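# Place the roller between two bars in the yellow bay

## Task

Set the roller down in the yellow bay so it rests across two neighbouring cross bars whose spacing roughly matches the spacing of the bars it sits on now, and make sure every cross bar still rests on both rails.

## Robot and tools

Setup: four identical i2rt Big YAM arms, named arm1, arm2, arm3 and arm4. Each has six joints, a five-fingered right hand and a wrist camera. Two fixed room cameras, cam_high and cam_low, also watch the scene. Foot (base_link) positions in metres in the scene frame: arm1 (-1.005, -0.478, 0.776), arm2 (-0.294, 0.522, 0.817), arm3 (0.623, -0.536, 0.804), arm4 (1.222, 0.500, 0.805). Arms 1 and 3 face roughly +y and arms 2 and 4 roughly -y. Each hand reaches about 1.07 m from its joint1 axis.

Frames: there is a single scene frame with its origin on the floor and +z pointing up. The hand point sits 0.045 m ahead of the palm. In the hand's own frame, +z runs along the straightened fingers, +y points out of the palm, and +x runs across the palm away from the thumb. With joints 1, 5 and 6 at zero and the hand level and facing forward, the palm faces down and the thumb is on the left.

move: the arguments are optional keys arm1 to arm4, plus cameras. Each arm key holds its own object, and any arm left out gets no new command.
- joints: a dict of absolute targets by name. Arm joints are in radians: joint1_rad -2.879..2.879 (base yaw, positive is counter-clockwise seen from above); joint2_rad 0..3.141 (shoulder, raising it lifts and swings the arm forward); joint3_rad 0..3.019 (elbow, larger opens it); joint4_rad -1.692..1.57 (hand pitch, positive tips the fingers up); joint5_rad -1.57..1.57 (sideways swing, positive is toward the arm's right); joint6_rad -2.094..2.094 (roll, positive is clockwise seen from behind the hand).
- Hand keys are unitless, -1..1: hand_little, hand_ring, hand_middle, hand_index and hand_thumb_bend use +1 for straight and -1 for curled; hand_thumb_turn uses +1 for beside the palm and -1 for opposite the fingers. hand_force_limit runs from about 0 N at -1 to 10 N at +1 (15 N for the thumb) and sets when a closing motor stops. hand_speed (-0.96..1) runs from nearly zero up to full speed at +0.48. At the start the force limit is 0 and the speed is -0.8. For a gentle grip use -0.94 or lower.
- target: one list of 7 numbers [x, y, z, qw, qx, qy, qz]. It is an absolute hand pose in metres in the scene frame, in the same layout the "hand" result line uses. The hand travels in a straight line to it from its current hand_target. speed is optional, 0.002..0.5 m/s (default 0.25), and only valid together with target. Rotation is capped at twice that value in rad/s. Alongside target, joints may hold only hand keys.
- min_time_s (0.1..8) sets a minimum duration for that arm's joint motions.
- cameras: a list of camera names, or "all". Unknown keys or names invalidate the call, and out-of-range values cause a refusal.

Every motion in one call starts together. All hand paths finish together, paced by the slowest one, and a path takes 0.5 to 10 s. Paths do not steer around objects or other arms. Hands lag behind, drift, and often finish a centimetre or more away from the target, especially when the arm is near full stretch.

wait: seconds 0..10. Nothing new is commanded and the state is returned. zoom_image: camera plus region [x0, y0, x1, y1] in image pixels from the top-left corner, at most 504 by 504; it only works on a camera shown in the latest images. show_instructions: displays the reference pages. finished_scene: optional scene=1. It is final, so call it only once the roller is resting correctly on its own.

Reading results: the "move" line lists each arm that was given a motion, marked done or with its worst status. joint_status and hand_status can read off_target (came to rest short of the target and may still be pushing), time_out (the joint keeps a nearby target and keeps pushing; on_its_own lists any joint not yet there, and sending the reported position relieves the push), not_followed, or limit_stop_at_motor_heat. "joint command not followed" or "pose unreachable" means the self- and arm-collision check blocked the motion. Arms marked "as last shown" were not commanded, and their status reads "not commanded". hand_stopped_by gives one word per motor, for little, ring, middle, index, thumb_bend and thumb_turn: moving, target, force, stalled or fault. Each *_load_n value is in newtons at the fingertip, positive when the finger is pushed open. A load falling to about 0 means the grip was lost. Joint velocities are in rad/s and read "within noise" when the arm is still. Joint torques are in N m, and values 3 and 4 wrap at ±28.

Gripping: with the thumb turned in front of the palm, the hand wraps objects about 0.035 to 0.065 m thick, and handles down to about 0.025 m. A finger motor only starts when its target changes. To squeeze harder, raise the force limit and also send a more-closed target. To release, send a more-open target. A bracket on the little-finger side of the wrist sticks out and can catch on things.

Things to avoid: dropping the roller or letting it roll away; pushing anything off the work area or onto the floor; knocking a cross bar off a rail; any robot-on-robot press, including one hand gripping another hand's fingers, which ends the scene at once; hard hits on fixed or heavy objects; letting go of parts while they are moving. Arms do not stop on contact and keep pushing, which heats the motors. A MOTOR HOT warning means ease off, because at 100 °C the arm goes limp. Objects may occasionally be nudged by outside disturbances, so check placement in the camera images before finishing.

Each tool is called after "Request:" as a command line: name --argument value for each argument, lists and objects as JSON in quotes; but a table of rows of numbers goes row by row, as --pt "numbers of a row", without its own name.

Reference images:

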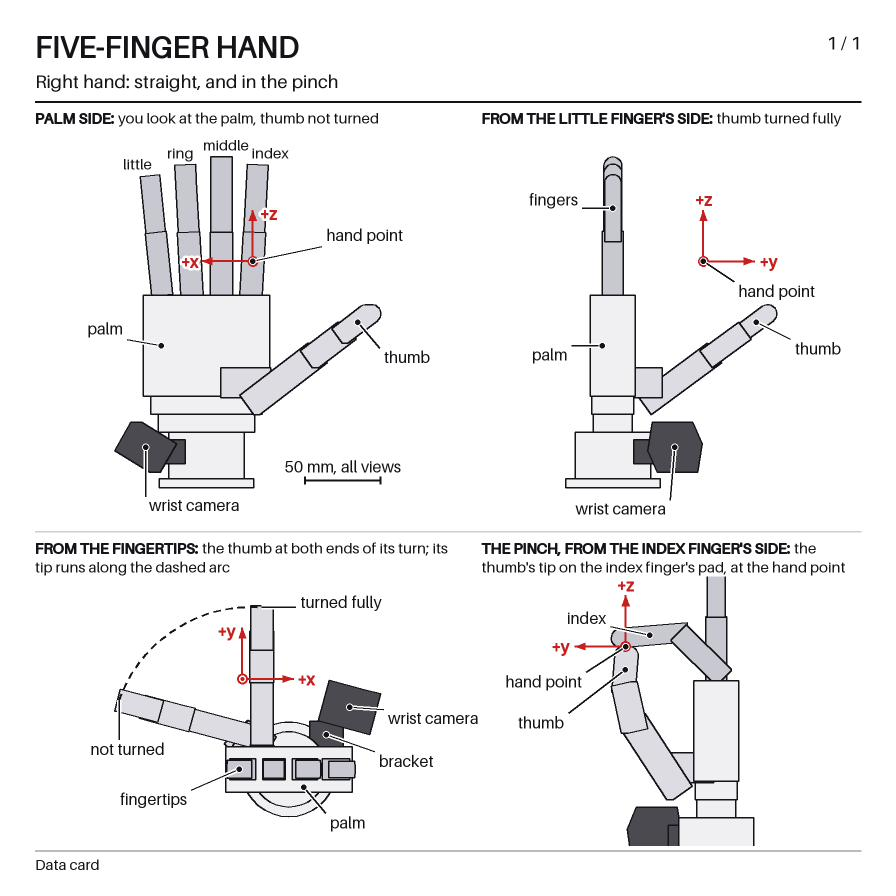

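## Session

Request:
move

Scene clock: 0.00 s.
Joint torques (N m): no reading
Heat: arm1: hottest joint4_rad 37 °C; arm2: hottest joint1_rad 38 °C; arm3: hottest joint4_rad 36 °C; arm4: hottest joint5_rad 37 °C.
Joint velocities: within noise
arm1.joint_positions: joint1_rad=-0.078 joint2_rad=+0.628 joint3_rad=+1.375 joint4_rad=-1.214 joint5_rad=+0.151 joint6_rad=-1.217 hand_little=+1.000 hand_ring=+1.000 hand_middle=+1.000 hand_index=+1.000 hand_thumb_turn=+1.000 hand_thumb_bend=+1.000 hand_force_limit=+0.000 hand_speed=-0.800
arm1.joint_status: not commanded
arm1.hand_stopped_by: target,target,target,target,target,target
arm1.little_load_n: 0.0
arm1.ring_load_n: 0.0
arm1.middle_load_n: 0.0
arm1.index_load_n: 0.0
arm1.thumb_bend_load_n: 0.0
arm1.thumb_turn_load_n: 0.0
arm1.hand: x=-0.8871 y=-0.2563 z=+1.2843 quat_wxyz=(-0.349, +0.761, +0.374, +0.398) (m; scene frame)
arm1.hand_target: x=-0.8877 y=-0.2580 z=+1.2936 quat_wxyz=(-0.356, +0.756, +0.371, +0.404) (m; scene frame)
arm1.hand_status: not commanded
arm2.joint_positions: joint1_rad=-0.309 joint2_rad=+0.613 joint3_rad=+1.400 joint4_rad=-1.280 joint5_rad=-0.255 joint6_rad=-1.443 hand_little=+1.000 hand_ring=+1.000 hand_middle=+1.000 hand_index=+1.000 hand_thumb_turn=+1.000 hand_thumb_bend=+1.000 hand_force_limit=+0.000 hand_speed=-0.800
arm2.joint_status: not commanded
arm2.hand_stopped_by: target,target,target,target,target,target
arm2.little_load_n: 0.0
arm2.ring_load_n: 0.0
arm2.middle_load_n: 0.0
arm2.index_load_n: 0.0
arm2.thumb_bend_load_n: 0.0
arm2.thumb_turn_load_n: 0.0
arm2.hand: x=-0.4104 y=+0.3052 z=+1.3269 quat_wxyz=(+0.352, +0.457, -0.721, +0.384) (m; scene frame)
arm2.hand_target: x=-0.4098 y=+0.3066 z=+1.3368 quat_wxyz=(+0.360, +0.455, -0.716, +0.389) (m; scene frame)
arm2.hand_status: not commanded
arm3.joint_positions: joint1_rad=-0.058 joint2_rad=+0.648 joint3_rad=+1.325 joint4_rad=-1.373 joint5_rad=+0.011 joint6_rad=-1.036 hand_little=+1.000 hand_ring=+1.000 hand_middle=+1.000 hand_index=+1.000 hand_thumb_turn=+1.000 hand_thumb_bend=+1.000 hand_force_limit=+0.000 hand_speed=-0.800
arm3.joint_status: not commanded
arm3.hand_stopped_by: target,target,target,target,target,target
arm3.little_load_n: 0.0
arm3.ring_load_n: 0.0
arm3.middle_load_n: 0.0
arm3.index_load_n: 0.0
arm3.thumb_bend_load_n: 0.0
arm3.thumb_turn_load_n: 0.0
arm3.hand: x=+0.6437 y=-0.3077 z=+1.2418 quat_wxyz=(-0.381, +0.765, +0.483, +0.191) (m; scene frame)
arm3.hand_target: x=+0.6438 y=-0.3071 z=+1.2558 quat_wxyz=(-0.395, +0.759, +0.479, +0.198) (m; scene frame)
arm3.hand_status: not commanded
arm4.joint_positions: joint1_rad=+0.282 joint2_rad=+0.646 joint3_rad=+1.426 joint4_rad=-1.166 joint5_rad=-0.208 joint6_rad=-1.236 hand_little=+1.000 hand_ring=+1.000 hand_middle=+1.000 hand_index=+1.000 hand_thumb_turn=+1.000 hand_thumb_bend=+1.000 hand_force_limit=+0.000 hand_speed=-0.800
arm4.joint_status: not commanded
arm4.hand_stopped_by: target,target,target,target,target,target
arm4.little_load_n: 0.0
arm4.ring_load_n: 0.0
arm4.middle_load_n: 0.0
arm4.index_load_n: 0.0
arm4.thumb_bend_load_n: 0.0
arm4.thumb_turn_load_n: 0.0
arm4.hand: x=+1.3030 y=+0.2452 z=+1.3376 quat_wxyz=(+0.156, +0.627, -0.539, +0.541) (m; scene frame)
arm4.hand_target: x=+1.3022 y=+0.2471 z=+1.3482 quat_wxyz=(+0.160, +0.623, -0.534, +0.549) (m; scene frame)
arm4.hand_status: not commanded
pictures: arm1_cam_wrist, arm2_cam_wrist, arm3_cam_wrist, arm4_cam_wrist, cam_high, cam_low

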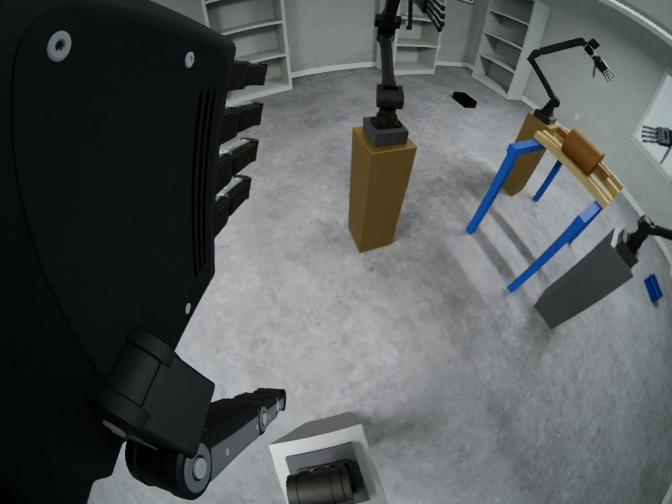

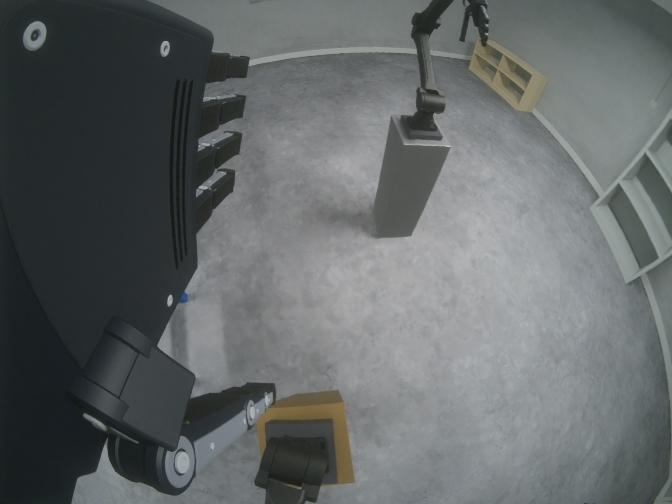

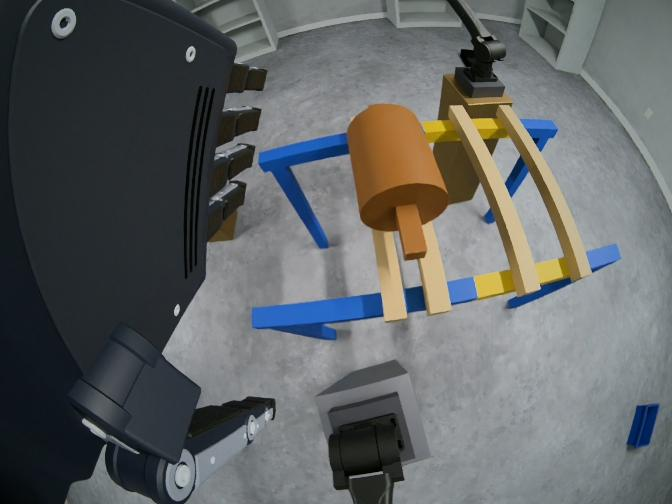

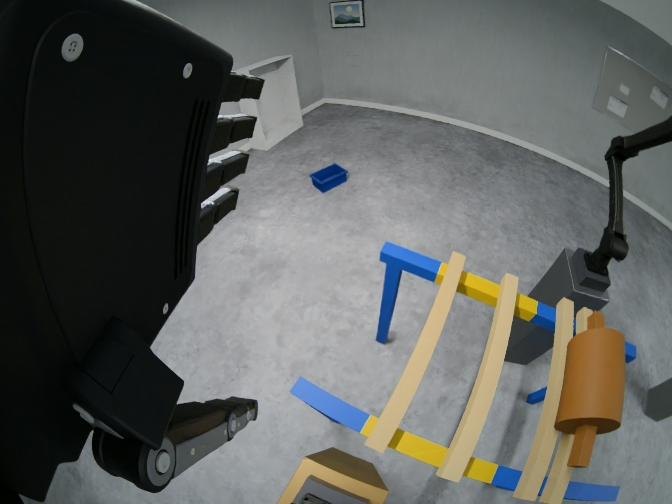

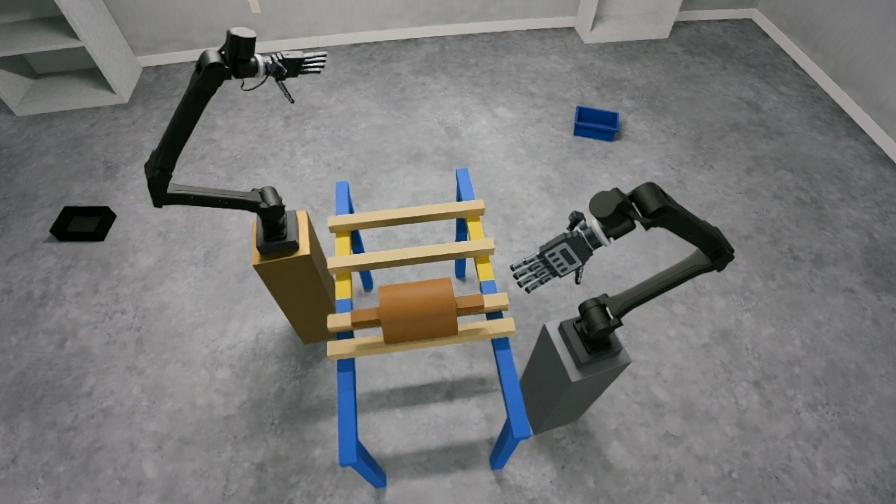

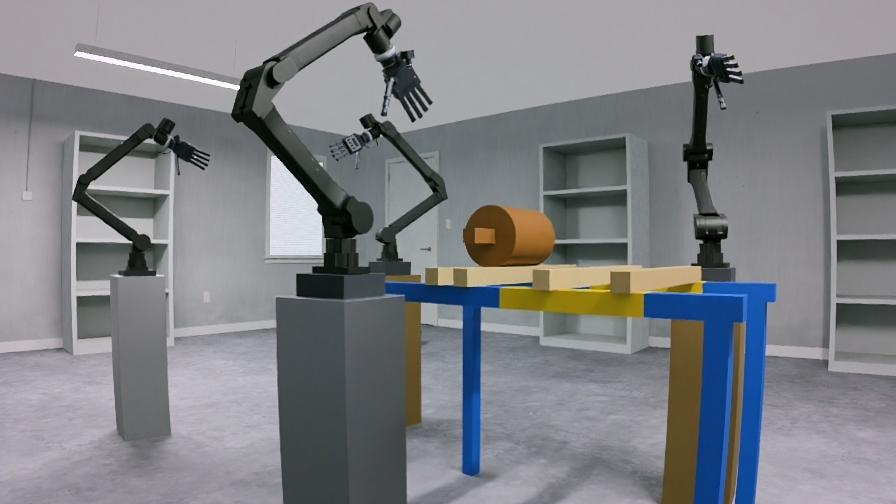

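Request:
zoom_image --camera "cam_high" --region '[300, 150, 560, 380]'

Request:
zoom_image --camera "cam_low" --region '[370, 180, 800, 360]'

Request:
zoom_image --camera "arm3_cam_wrist" --region '[240, 80, 640, 360]'

Request:
zoom_image --camera "arm4_cam_wrist" --region '[280, 220, 672, 504]'

Scaled by 1.938 from the camera's 896x504 image, which has a finer 1280x720 frame.

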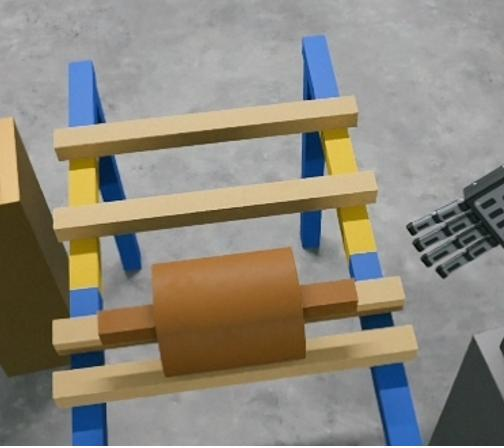

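Scaled by 1.172 from the camera's 896x504 image, which has a finer 1280x720 frame.

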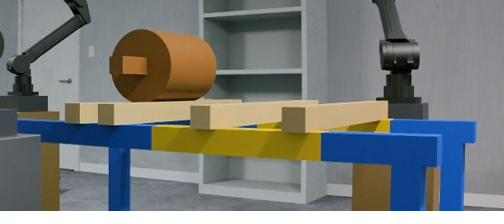

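Scaled by 1.260 from the camera's 672x504 image, which has a finer 960x720 frame.

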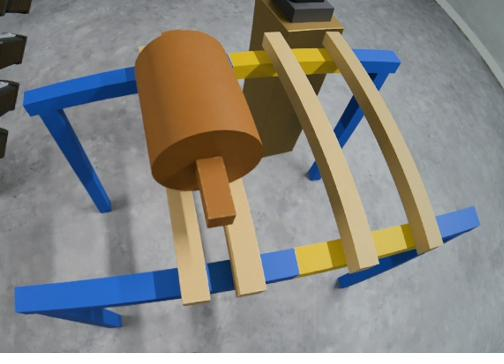

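Scaled by 1.286 from the camera's 672x504 image, which has a finer 960x720 frame.

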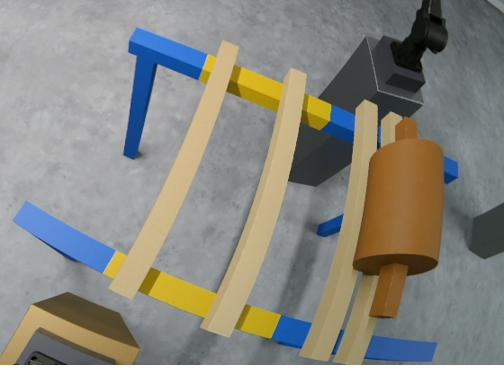

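Request:
zoom_image --camera "cam_low" --region '[410, 190, 570, 310]'

Request:
zoom_image --camera "cam_low" --region '[520, 220, 760, 340]'

Request:
zoom_image --camera "cam_high" --region '[320, 180, 430, 370]'

Request:
zoom_image --camera "cam_high" --region '[430, 180, 540, 370]'

Scaled by 3.150 from the camera's 896x504 image, which has a finer 1280x720 frame.

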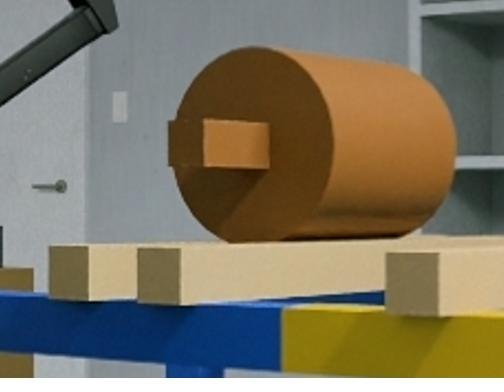

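Scaled by 2.100 from the camera's 896x504 image, which has a finer 1280x720 frame.

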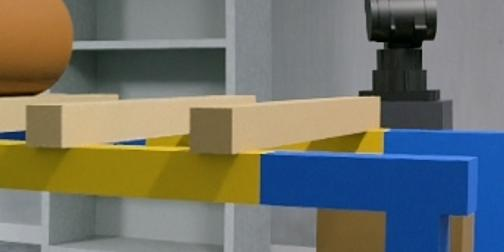

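Scaled by 2.653 from the camera's 896x504 image, which has a finer 1280x720 frame.

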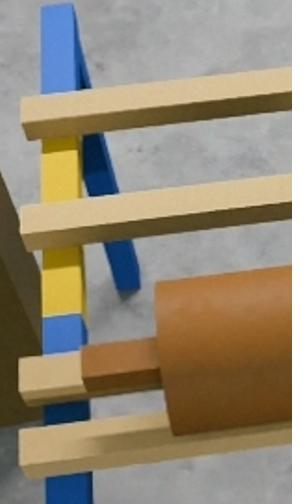

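Scaled by 2.653 from the camera's 896x504 image, which has a finer 1280x720 frame.

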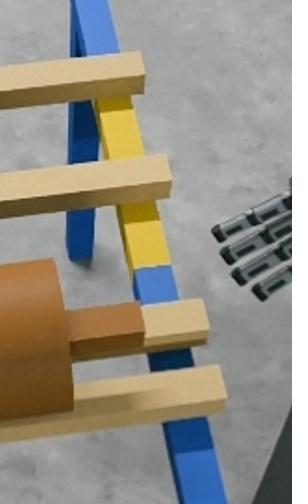

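Request:
move --arm3 '{"joints": {"joint1_rad": -1.19, "joint5_rad": 0, "joint6_rad": 0.54}, "min_time_s": 2}' --arm4 '{"joints": {"joint1_rad": 0.045, "joint2_rad": 0.85, "joint3_rad": 1.1, "joint4_rad": -1.39, "joint5_rad": 0, "joint6_rad": -1.45}, "min_time_s": 2}' --cameras '["cam_high", "arm3_cam_wrist", "arm4_cam_wrist"]'

Scene clock: 313.70 s.
Joint torques (N m): arm1=[-0.32 1.96 9.51 2.04 0.2 -0.14] | arm2=[0.21 0.26 8.96 1.57 -0.22 0.19] | arm3=[0.21 1.14 9.55 2 -0.17 0.23] | arm4=[-1.79 -0.73 8.39 0.47 -0.07 -0.09]
Heat: arm1: hottest joint3_rad 40 °C; arm2: hottest joint3_rad 45 °C; arm3: hottest joint3_rad 44 °C; arm4: hottest joint3_rad 43 °C.
move: arm3 done; arm4 done
Joint velocities: within noise
arm1, arm2: as last shown
arm3.joint_positions: joint1_rad=-1.182 joint2_rad=+0.648 joint3_rad=+1.325 joint4_rad=-1.373 joint5_rad=+0.002 joint6_rad=+0.528 hand_little=+1.000 hand_ring=+1.000 hand_middle=+1.000 hand_index=+1.000 hand_thumb_turn=+1.000 hand_thumb_bend=+1.000 hand_force_limit=+0.000 hand_speed=-0.800
arm3.joint_status: all done
arm3.hand_stopped_by: target,target,target,target,target,target
arm3.little_load_n: 0.0
arm3.ring_load_n: 0.0
arm3.middle_load_n: 0.0
arm3.index_load_n: 0.0
arm3.thumb_bend_load_n: 0.0
arm3.thumb_turn_load_n: -0.5
arm3.hand: x=+0.8051 y=-0.3641 z=+1.2549 quat_wxyz=(-0.408, +0.647, -0.637, +0.098) (m; scene frame)
arm3.hand_target: x=+0.8067 y=-0.3647 z=+1.2700 quat_wxyz=(-0.423, +0.636, -0.638, +0.100) (m; scene frame)
arm3.hand_status: not commanded
arm4.joint_positions: joint1_rad=+0.061 joint2_rad=+0.844 joint3_rad=+1.101 joint4_rad=-1.380 joint5_rad=-0.002 joint6_rad=-1.441 hand_little=+1.000 hand_ring=+1.000 hand_middle=+1.000 hand_index=+1.000 hand_thumb_turn=+1.000 hand_thumb_bend=+1.000 hand_force_limit=+0.000 hand_speed=-0.800
arm4.joint_status: all done
arm4.hand_stopped_by: target,target,target,target,target,target
arm4.little_load_n: 0.0
arm4.ring_load_n: 0.0
arm4.middle_load_n: 0.0
arm4.index_load_n: 0.0
arm4.thumb_bend_load_n: 0.0
arm4.thumb_turn_load_n: 0.0
arm4.hand: x=+1.1993 y=+0.2220 z=+1.1009 quat_wxyz=(+0.130, +0.690, -0.690, +0.179) (m; scene frame)
arm4.hand_target: x=+1.1941 y=+0.2237 z=+1.0984 quat_wxyz=(+0.127, +0.688, -0.694, +0.170) (m; scene frame)
arm4.hand_status: not commanded
pictures: arm3_cam_wrist, arm4_cam_wrist, cam_high
camera_calibration:
arm3_cam_wrist: T_world_to_cam=[[-0.688059, -0.117017, -0.716157, 1.40659], [-0.618684, 0.610343, 0.494683, 0.10463], [0.379215, 0.783447, -0.492348, 0.706071], [0, 0, 0, 1]] pos_world=[0.764796, -0.452435, 1.30321]
arm4_cam_wrist: T_world_to_cam=[[-0.949475, -0.302662, 0.0830184, 1.10376], [-0.300283, 0.953008, 0.0400831, 0.110308], [-0.0912488, 0.0131288, -0.995742, 1.3178], [0, 0, 0, 1]] pos_world=[1.20137, 0.211641, 1.21613]

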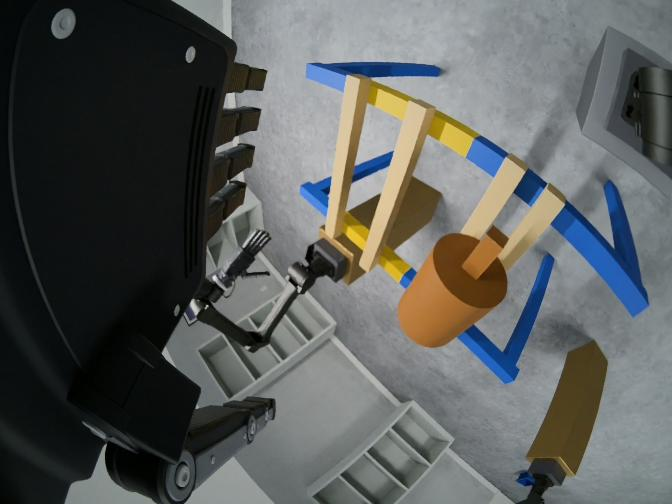

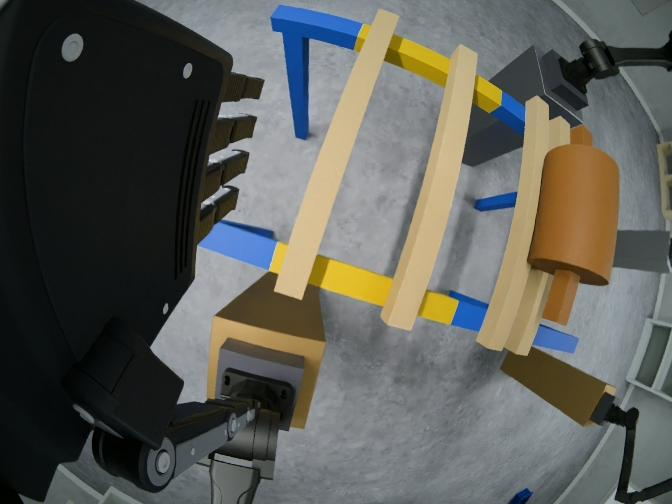

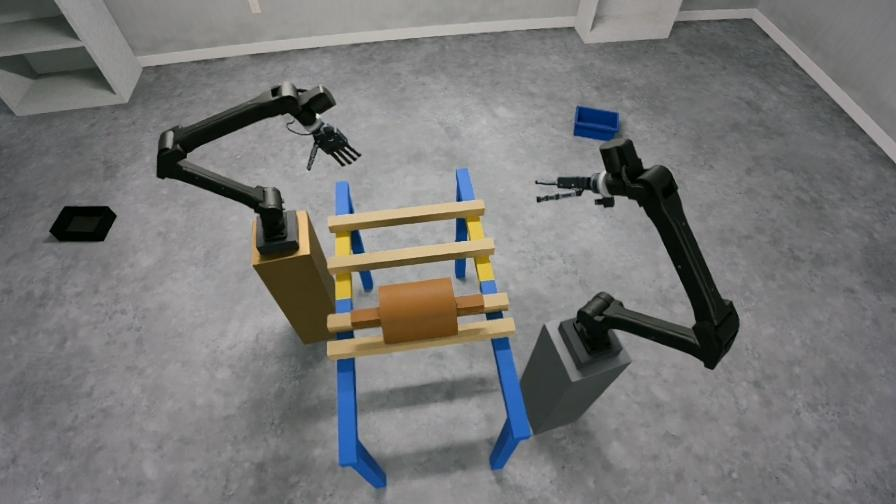

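Request:
move --arm3 '{"target": [1.21, -0.12, 0.96, 0, 0.7071, -0.7071, 0], "speed": 0.3}' --arm4 '{"target": [1.21, 0.21, 0.96, 0, 0.7071, -0.7071, 0], "speed": 0.3}' --cameras '["cam_high", "cam_low", "arm3_cam_wrist", "arm4_cam_wrist"]'

Scene clock: 326.40 s.
Joint torques (N m): arm1=[-0.38 1.9 9.52 2.06 0.2 -0.14] | arm2=[0.21 0.26 8.98 1.58 -0.22 0.19] | arm3=[0.85 -26.4 13.04 0.09 -0.12 0.19] | arm4=[0.79 -4.19 7.64 0.49 -0.11 0.09]
Heat: arm1: hottest joint3_rad 40 °C; arm2: hottest joint3_rad 46 °C; arm3: hottest joint3_rad 45 °C; arm4: hottest joint3_rad 43 °C.
move: arm3 off_target; arm4 done
Joint velocities: within noise
arm1, arm2: as last shown
arm1.thumb_turn_load_n: 0.5
arm3.joint_positions: joint1_rad=-1.189 joint2_rad=+2.403 joint3_rad=+2.582 joint4_rad=-1.696 joint5_rad=+0.004 joint6_rad=+0.544 hand_little=+1.000 hand_ring=+1.000 hand_middle=+1.000 hand_index=+1.000 hand_thumb_turn=+1.000 hand_thumb_bend=+1.000 hand_force_limit=+0.000 hand_speed=-0.800
arm3.joint_status: not commanded
arm3.hand_stopped_by: target,target,target,target,target,target
arm3.little_load_n: 0.0
arm3.ring_load_n: 0.0
arm3.middle_load_n: 0.0
arm3.index_load_n: 0.0
arm3.thumb_bend_load_n: 0.0
arm3.thumb_turn_load_n: 0.0
arm3.hand: x=+1.1965 y=-0.1251 z=+0.9312 quat_wxyz=(-0.022, +0.707, -0.707, +0.002) (m; scene frame)
arm3.hand_target: x=+1.2079 y=-0.1214 z=+0.9596 quat_wxyz=(-0.054, +0.700, -0.712, +0.009) (m; scene frame)
arm3.hand_status: off_target (0.032 m and 2.6 deg from the pose sent, 0.557 m and 49.6 deg at the start; a joint's target at an end of its range on 26 of 90 steps)
arm4.joint_positions: joint1_rad=+0.074 joint2_rad=+1.199 joint3_rad=+0.986 joint4_rad=-1.356 joint5_rad=+0.011 joint6_rad=-1.417 hand_little=+1.000 hand_ring=+1.000 hand_middle=+1.000 hand_index=+1.000 hand_thumb_turn=+1.000 hand_thumb_bend=+1.000 hand_force_limit=+0.000 hand_speed=-0.800
arm4.joint_status: not commanded
arm4.hand_stopped_by: target,target,target,target,target,target
arm4.little_load_n: 0.0
arm4.ring_load_n: 0.0
arm4.middle_load_n: 0.0
arm4.index_load_n: 0.0
arm4.thumb_bend_load_n: -0.5
arm4.thumb_turn_load_n: 0.0
arm4.hand: x=+1.2044 y=+0.2125 z=+0.9633 quat_wxyz=(+0.000, +0.704, -0.710, +0.000) (m; scene frame)
arm4.hand_target: x=+1.2100 y=+0.2101 z=+0.9600 quat_wxyz=(+0.000, +0.707, -0.707, +0.000) (m; scene frame)
arm4.hand_status: done (0.007 m and 0.5 deg from the pose sent, 0.142 m and 25.5 deg at the start)
pictures: arm3_cam_wrist, arm4_cam_wrist, cam_high, cam_low
camera_calibration:
arm3_cam_wrist: T_world_to_cam=[[-0.962949, -0.269359, -0.0131965, 1.12723], [-0.240765, 0.836621, 0.492034, -0.0604293], [-0.121493, 0.476981, -0.870476, 1.12394], [0, 0, 0, 1]] pos_world=[1.20746, -0.181915, 1.02297]
arm4_cam_wrist: T_world_to_cam=[[-0.948727, -0.315911, 0.0108466, 1.18846], [-0.27546, 0.843102, 0.461845, -0.28639], [-0.155047, 0.435177, -0.886894, 1.06376], [0, 0, 0, 1]] pos_world=[1.21357, 0.153982, 1.06282]

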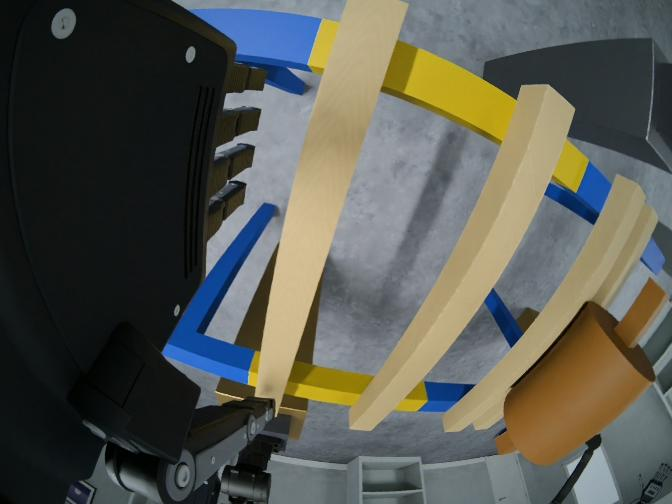

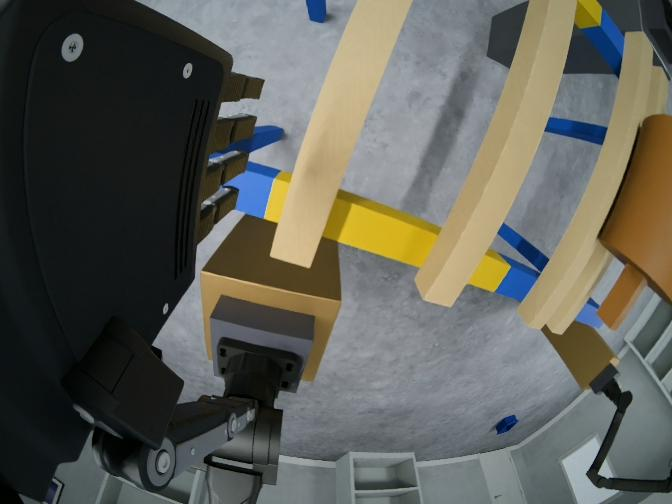

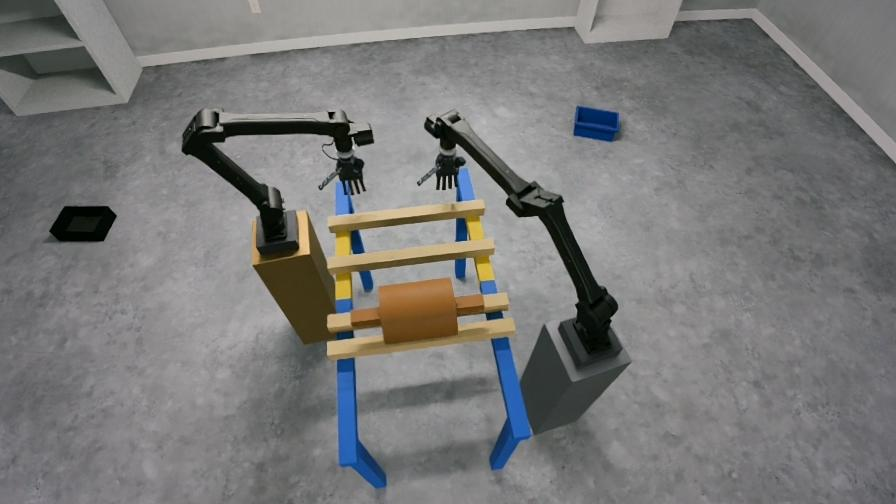

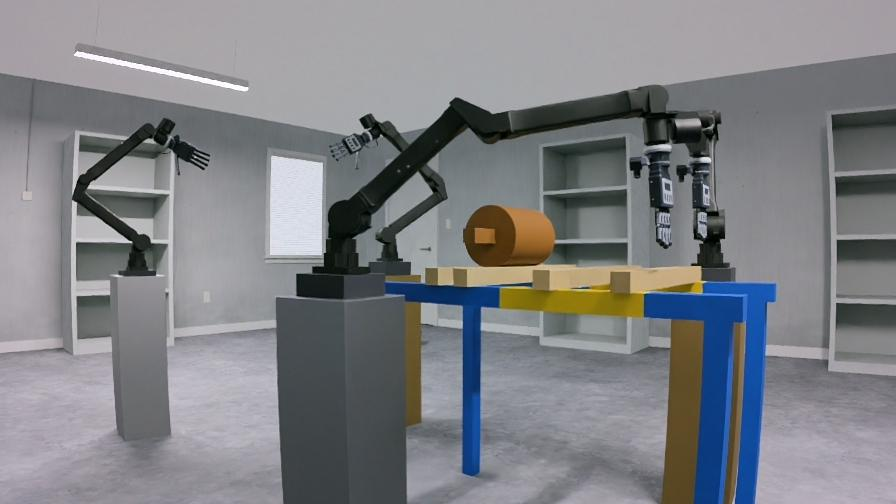

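Request:
move --arm3 '{"target": [1.22, -0.11, 0.875, 0, 0.7071, -0.7071, 0], "speed": 0.1}' --arm4 '{"target": [1.215, 0.185, 0.853, 0, 0.7071, -0.7071, 0], "speed": 0.15}' --cameras '["arm3_cam_wrist", "arm4_cam_wrist", "cam_high", "cam_low"]'

Scene clock: 371.23 s.
Joint torques (N m): arm1=[-0.44 1.96 9.51 2.06 0.21 -0.14] | arm2=[0.21 0.15 8.98 1.58 -0.22 0.18] | arm3=[1.08 -27.46 13 -0.06 0.03 0.15] | arm4=[0.79 -5.48 6.63 0.49 -0.11 0.08]
Heat: arm1: hottest joint3_rad 40 °C; arm2: hottest joint3_rad 46 °C; arm3: hottest joint3_rad 54 °C; arm4: hottest joint3_rad 45 °C.
move: arm3 off_target; arm4 done
Joint velocities: within noise
arm1, arm2: as last shown
arm1.thumb_turn_load_n: 0.0
arm3.joint_positions: joint1_rad=-1.189 joint2_rad=+2.568 joint3_rad=+2.673 joint4_rad=-1.696 joint5_rad=+0.007 joint6_rad=+0.544 hand_little=+1.000 hand_ring=+1.000 hand_middle=+1.000 hand_index=+1.000 hand_thumb_turn=+1.000 hand_thumb_bend=+1.000 hand_force_limit=+0.000 hand_speed=-0.800
arm3.joint_status: not commanded
arm3.hand_stopped_by: target,target,target,target,target,target
arm3.little_load_n: 0.0
arm3.ring_load_n: 0.0
arm3.middle_load_n: 0.0
arm3.index_load_n: 0.0
arm3.thumb_bend_load_n: 0.0
arm3.thumb_turn_load_n: 0.0
arm3.hand: x=+1.2070 y=-0.1184 z=+0.8493 quat_wxyz=(+0.014, +0.707, -0.707, -0.006) (m; scene frame)
arm3.hand_target: x=+1.2181 y=-0.1113 z=+0.8750 quat_wxyz=(-0.017, +0.705, -0.709, +0.003) (m; scene frame)
arm3.hand_status: off_target (0.030 m and 1.7 deg from the pose sent, 0.063 m and 2.6 deg at the start; a joint's target at an end of its range on 43 of 52 steps)
arm4.joint_positions: joint1_rad=+0.074 joint2_rad=+1.383 joint3_rad=+0.851 joint4_rad=-1.034 joint5_rad=+0.011 joint6_rad=-1.417 hand_little=+1.000 hand_ring=+1.000 hand_middle=+1.000 hand_index=+1.000 hand_thumb_turn=+1.000 hand_thumb_bend=+1.000 hand_force_limit=+0.000 hand_speed=-0.800
arm4.joint_status: not commanded
arm4.hand_stopped_by: target,target,target,target,target,target
arm4.little_load_n: 0.0
arm4.ring_load_n: 0.0
arm4.middle_load_n: 0.0
arm4.index_load_n: 0.0
arm4.thumb_bend_load_n: 0.0
arm4.thumb_turn_load_n: 0.0
arm4.hand: x=+1.2094 y=+0.1861 z=+0.8573 quat_wxyz=(+0.001, +0.704, -0.710, +0.001) (m; scene frame)
arm4.hand_target: x=+1.2150 y=+0.1851 z=+0.8531 quat_wxyz=(+0.000, +0.707, -0.707, +0.000) (m; scene frame)
arm4.hand_status: done (0.007 m and 0.5 deg from the pose sent, 0.114 m and 0.5 deg at the start)
pictures: arm3_cam_wrist, arm4_cam_wrist, cam_high, cam_low
camera_calibration:
arm3_cam_wrist: T_world_to_cam=[[-0.961398, -0.269221, 0.0568628, 1.07681], [-0.211839, 0.856066, 0.47146, -0.0383243], [-0.175605, 0.441215, -0.880052, 1.11988], [0, 0, 0, 1]] pos_world=[1.22378, -0.171403, 0.942395]
arm4_cam_wrist: T_world_to_cam=[[-0.948742, -0.31585, 0.0112577, 1.18572], [-0.27563, 0.844311, 0.45953, -0.211827], [-0.154647, 0.432873, -0.888091, 0.982921], [0, 0, 0, 1]] pos_world=[1.21857, 0.127879, 0.956915]

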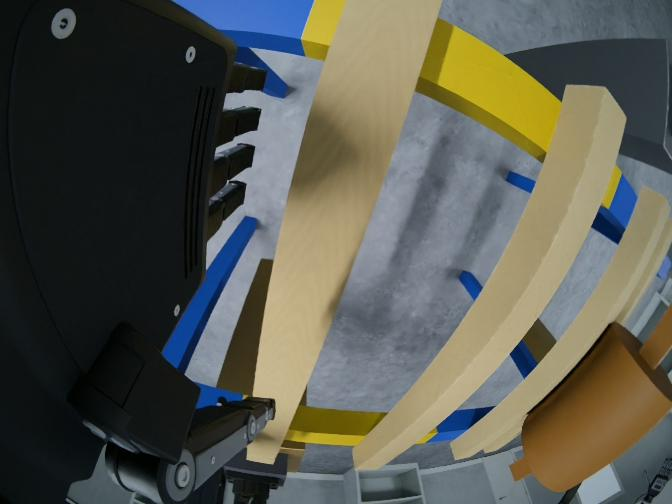

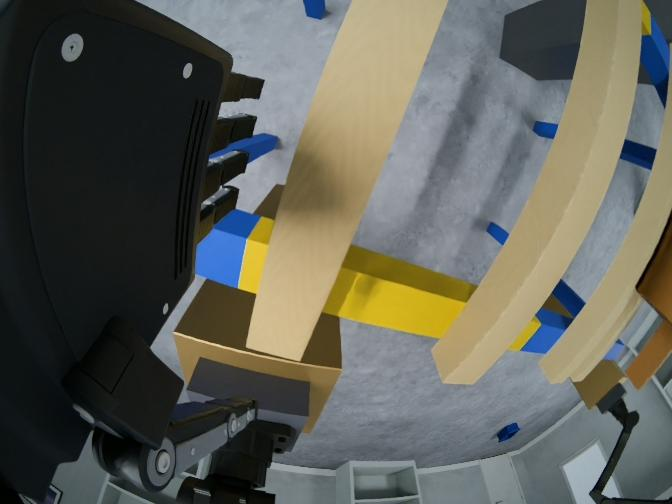

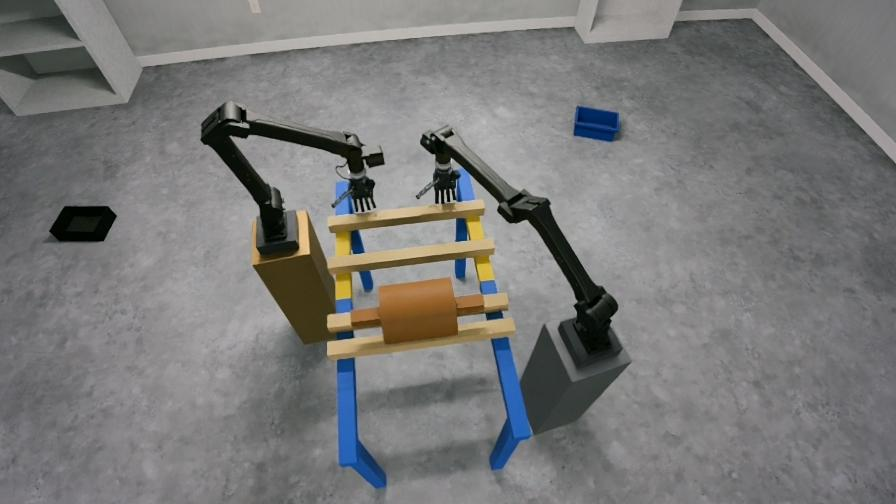

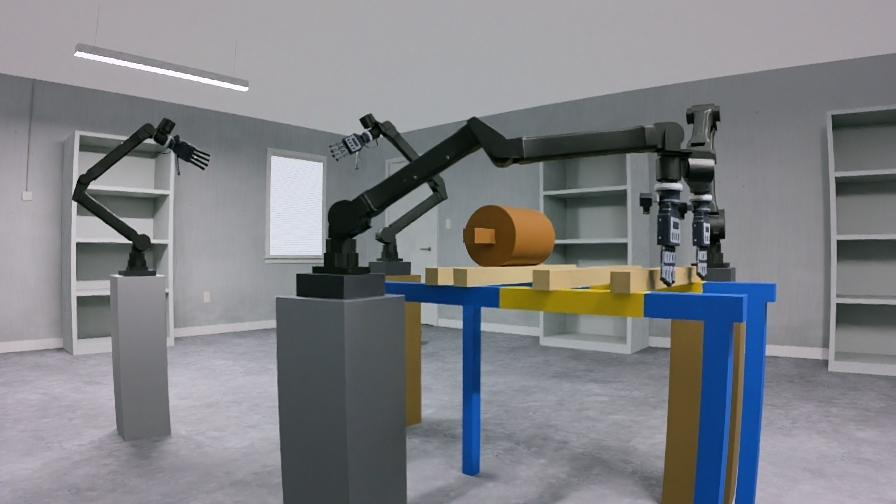

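Request:
move --arm3 '{"target": [1.145, -0.113, 0.875, 0, 0.7071, -0.7071, 0], "speed": 0.04}' --arm4 '{"target": [1.155, 0.185, 0.853, 0, 0.7071, -0.7071, 0], "speed": 0.04}' --cameras '["arm3_cam_wrist", "arm4_cam_wrist", "cam_high", "cam_low"]'

Request:
zoom_image --camera "cam_high" --region '[320, 180, 430, 370]'

Request:
zoom_image --camera "cam_high" --region '[430, 180, 540, 370]'

Scene clock: 385.77 s.
Joint torques (N m): arm1=[-0.26 1.9 9.54 2.02 0.19 -0.15] | arm2=[0.21 0.26 8.98 1.55 -0.22 0.19] | arm3=[2.02 -28.1 7.12 0.49 -0.17 0.16] | arm4=[-1.85 -6.48 6.39 0.47 -0.08 -0.05]
Heat: arm1: hottest joint3_rad 40 °C; arm2: hottest joint3_rad 46 °C; arm3: hottest joint3_rad 56 °C; arm4: hottest joint3_rad 44 °C.
move: arm3 off_target; arm4 done
Joint velocities: within noise
arm1, arm2: as last shown
arm2.ring_load_n: -0.5
arm3.joint_positions: joint1_rad=-1.148 joint2_rad=+2.309 joint3_rad=+2.204 joint4_rad=-1.486 joint5_rad=+0.014 joint6_rad=+0.589 hand_little=+1.000 hand_ring=+1.000 hand_middle=+1.000 hand_index=+1.000 hand_thumb_turn=+1.000 hand_thumb_bend=+1.000 hand_force_limit=+0.000 hand_speed=-0.800
arm3.joint_status: not commanded
arm3.hand_stopped_by: target,target,target,target,target,target
arm3.little_load_n: 0.0
arm3.ring_load_n: 0.0
arm3.middle_load_n: 0.0
arm3.index_load_n: 0.0
arm3.thumb_bend_load_n: 0.0
arm3.thumb_turn_load_n: 0.0
arm3.hand: x=+1.1503 y=-0.1211 z=+0.8555 quat_wxyz=(+0.015, +0.705, -0.709, -0.002) (m; scene frame)
arm3.hand_target: x=+1.1450 y=-0.1132 z=+0.8747 quat_wxyz=(+0.000, +0.707, -0.707, +0.000) (m; scene frame)
arm3.hand_status: off_target (0.022 m and 1.7 deg from the pose sent, 0.067 m and 1.7 deg at the start)
arm4.joint_positions: joint1_rad=-0.064 joint2_rad=+1.383 joint3_rad=+0.843 joint4_rad=-1.034 joint5_rad=+0.010 joint6_rad=-1.570 hand_little=+1.000 hand_ring=+1.000 hand_middle=+1.000 hand_index=+1.000 hand_thumb_turn=+1.000 hand_thumb_bend=+1.000 hand_force_limit=+0.000 hand_speed=-0.800
arm4.joint_status: not commanded
arm4.hand_stopped_by: target,target,target,target,target,target
arm4.little_load_n: 0.0
arm4.ring_load_n: 0.0
arm4.middle_load_n: 0.0
arm4.index_load_n: 0.0
arm4.thumb_bend_load_n: 0.0
arm4.thumb_turn_load_n: 0.0
arm4.hand: x=+1.1610 y=+0.1858 z=+0.8543 quat_wxyz=(-0.003, +0.709, -0.705, -0.002) (m; scene frame)
arm4.hand_target: x=+1.1551 y=+0.1851 z=+0.8530 quat_wxyz=(+0.000, +0.707, -0.707, +0.000) (m; scene frame)
arm4.hand_status: done (0.006 m and 0.5 deg from the pose sent, 0.055 m and 0.5 deg at the start)
pictures: arm3_cam_wrist, arm4_cam_wrist, cam_high, cam_low
camera_calibration:
arm3_cam_wrist: T_world_to_cam=[[-0.963005, -0.263924, 0.0544484, 1.02569], [-0.209531, 0.860381, 0.464587, -0.0472075], [-0.169462, 0.435991, -0.883852, 1.11206], [0, 0, 0, 1]] pos_world=[1.1663, -0.17353, 0.948986]
arm4_cam_wrist: T_world_to_cam=[[-0.94414, -0.329452, 0.00778488, 1.1399], [-0.287765, 0.835726, 0.46771, -0.214834], [-0.160594, 0.439344, -0.883848, 0.974948], [0, 0, 0, 1]] pos_world=[1.17097, 0.126746, 0.953312]

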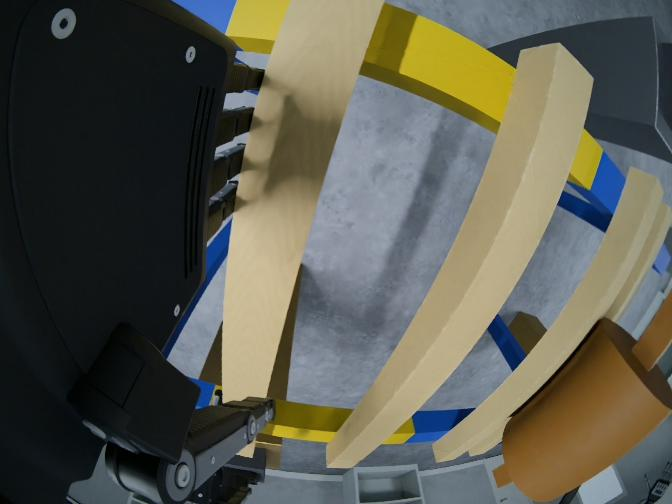

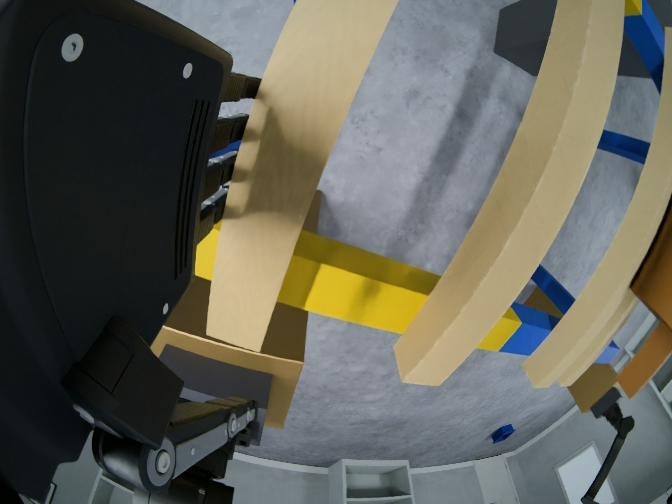

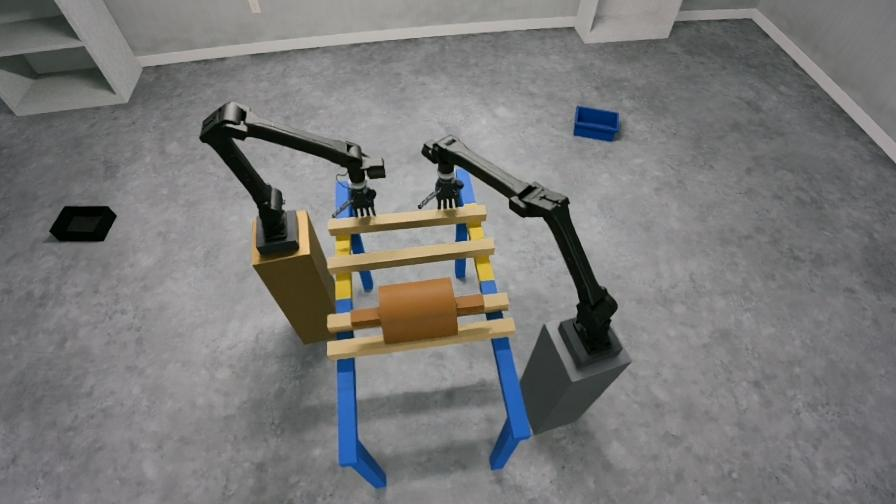

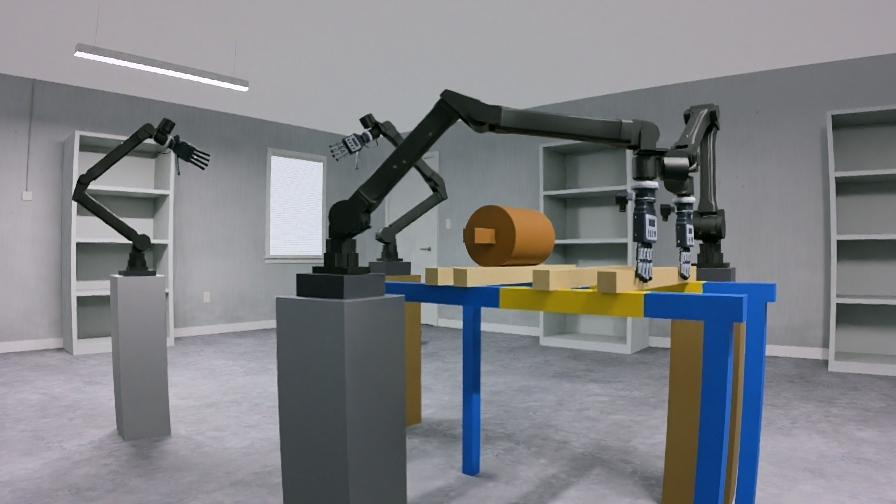

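Scaled by 2.653 from the camera's 896x504 image, which has a finer 1280x720 frame.

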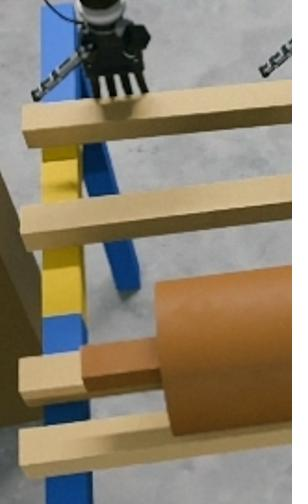

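Scaled by 2.653 from the camera's 896x504 image, which has a finer 1280x720 frame.

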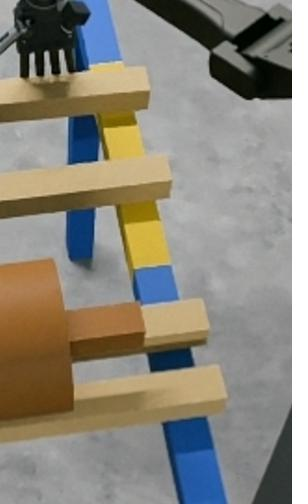

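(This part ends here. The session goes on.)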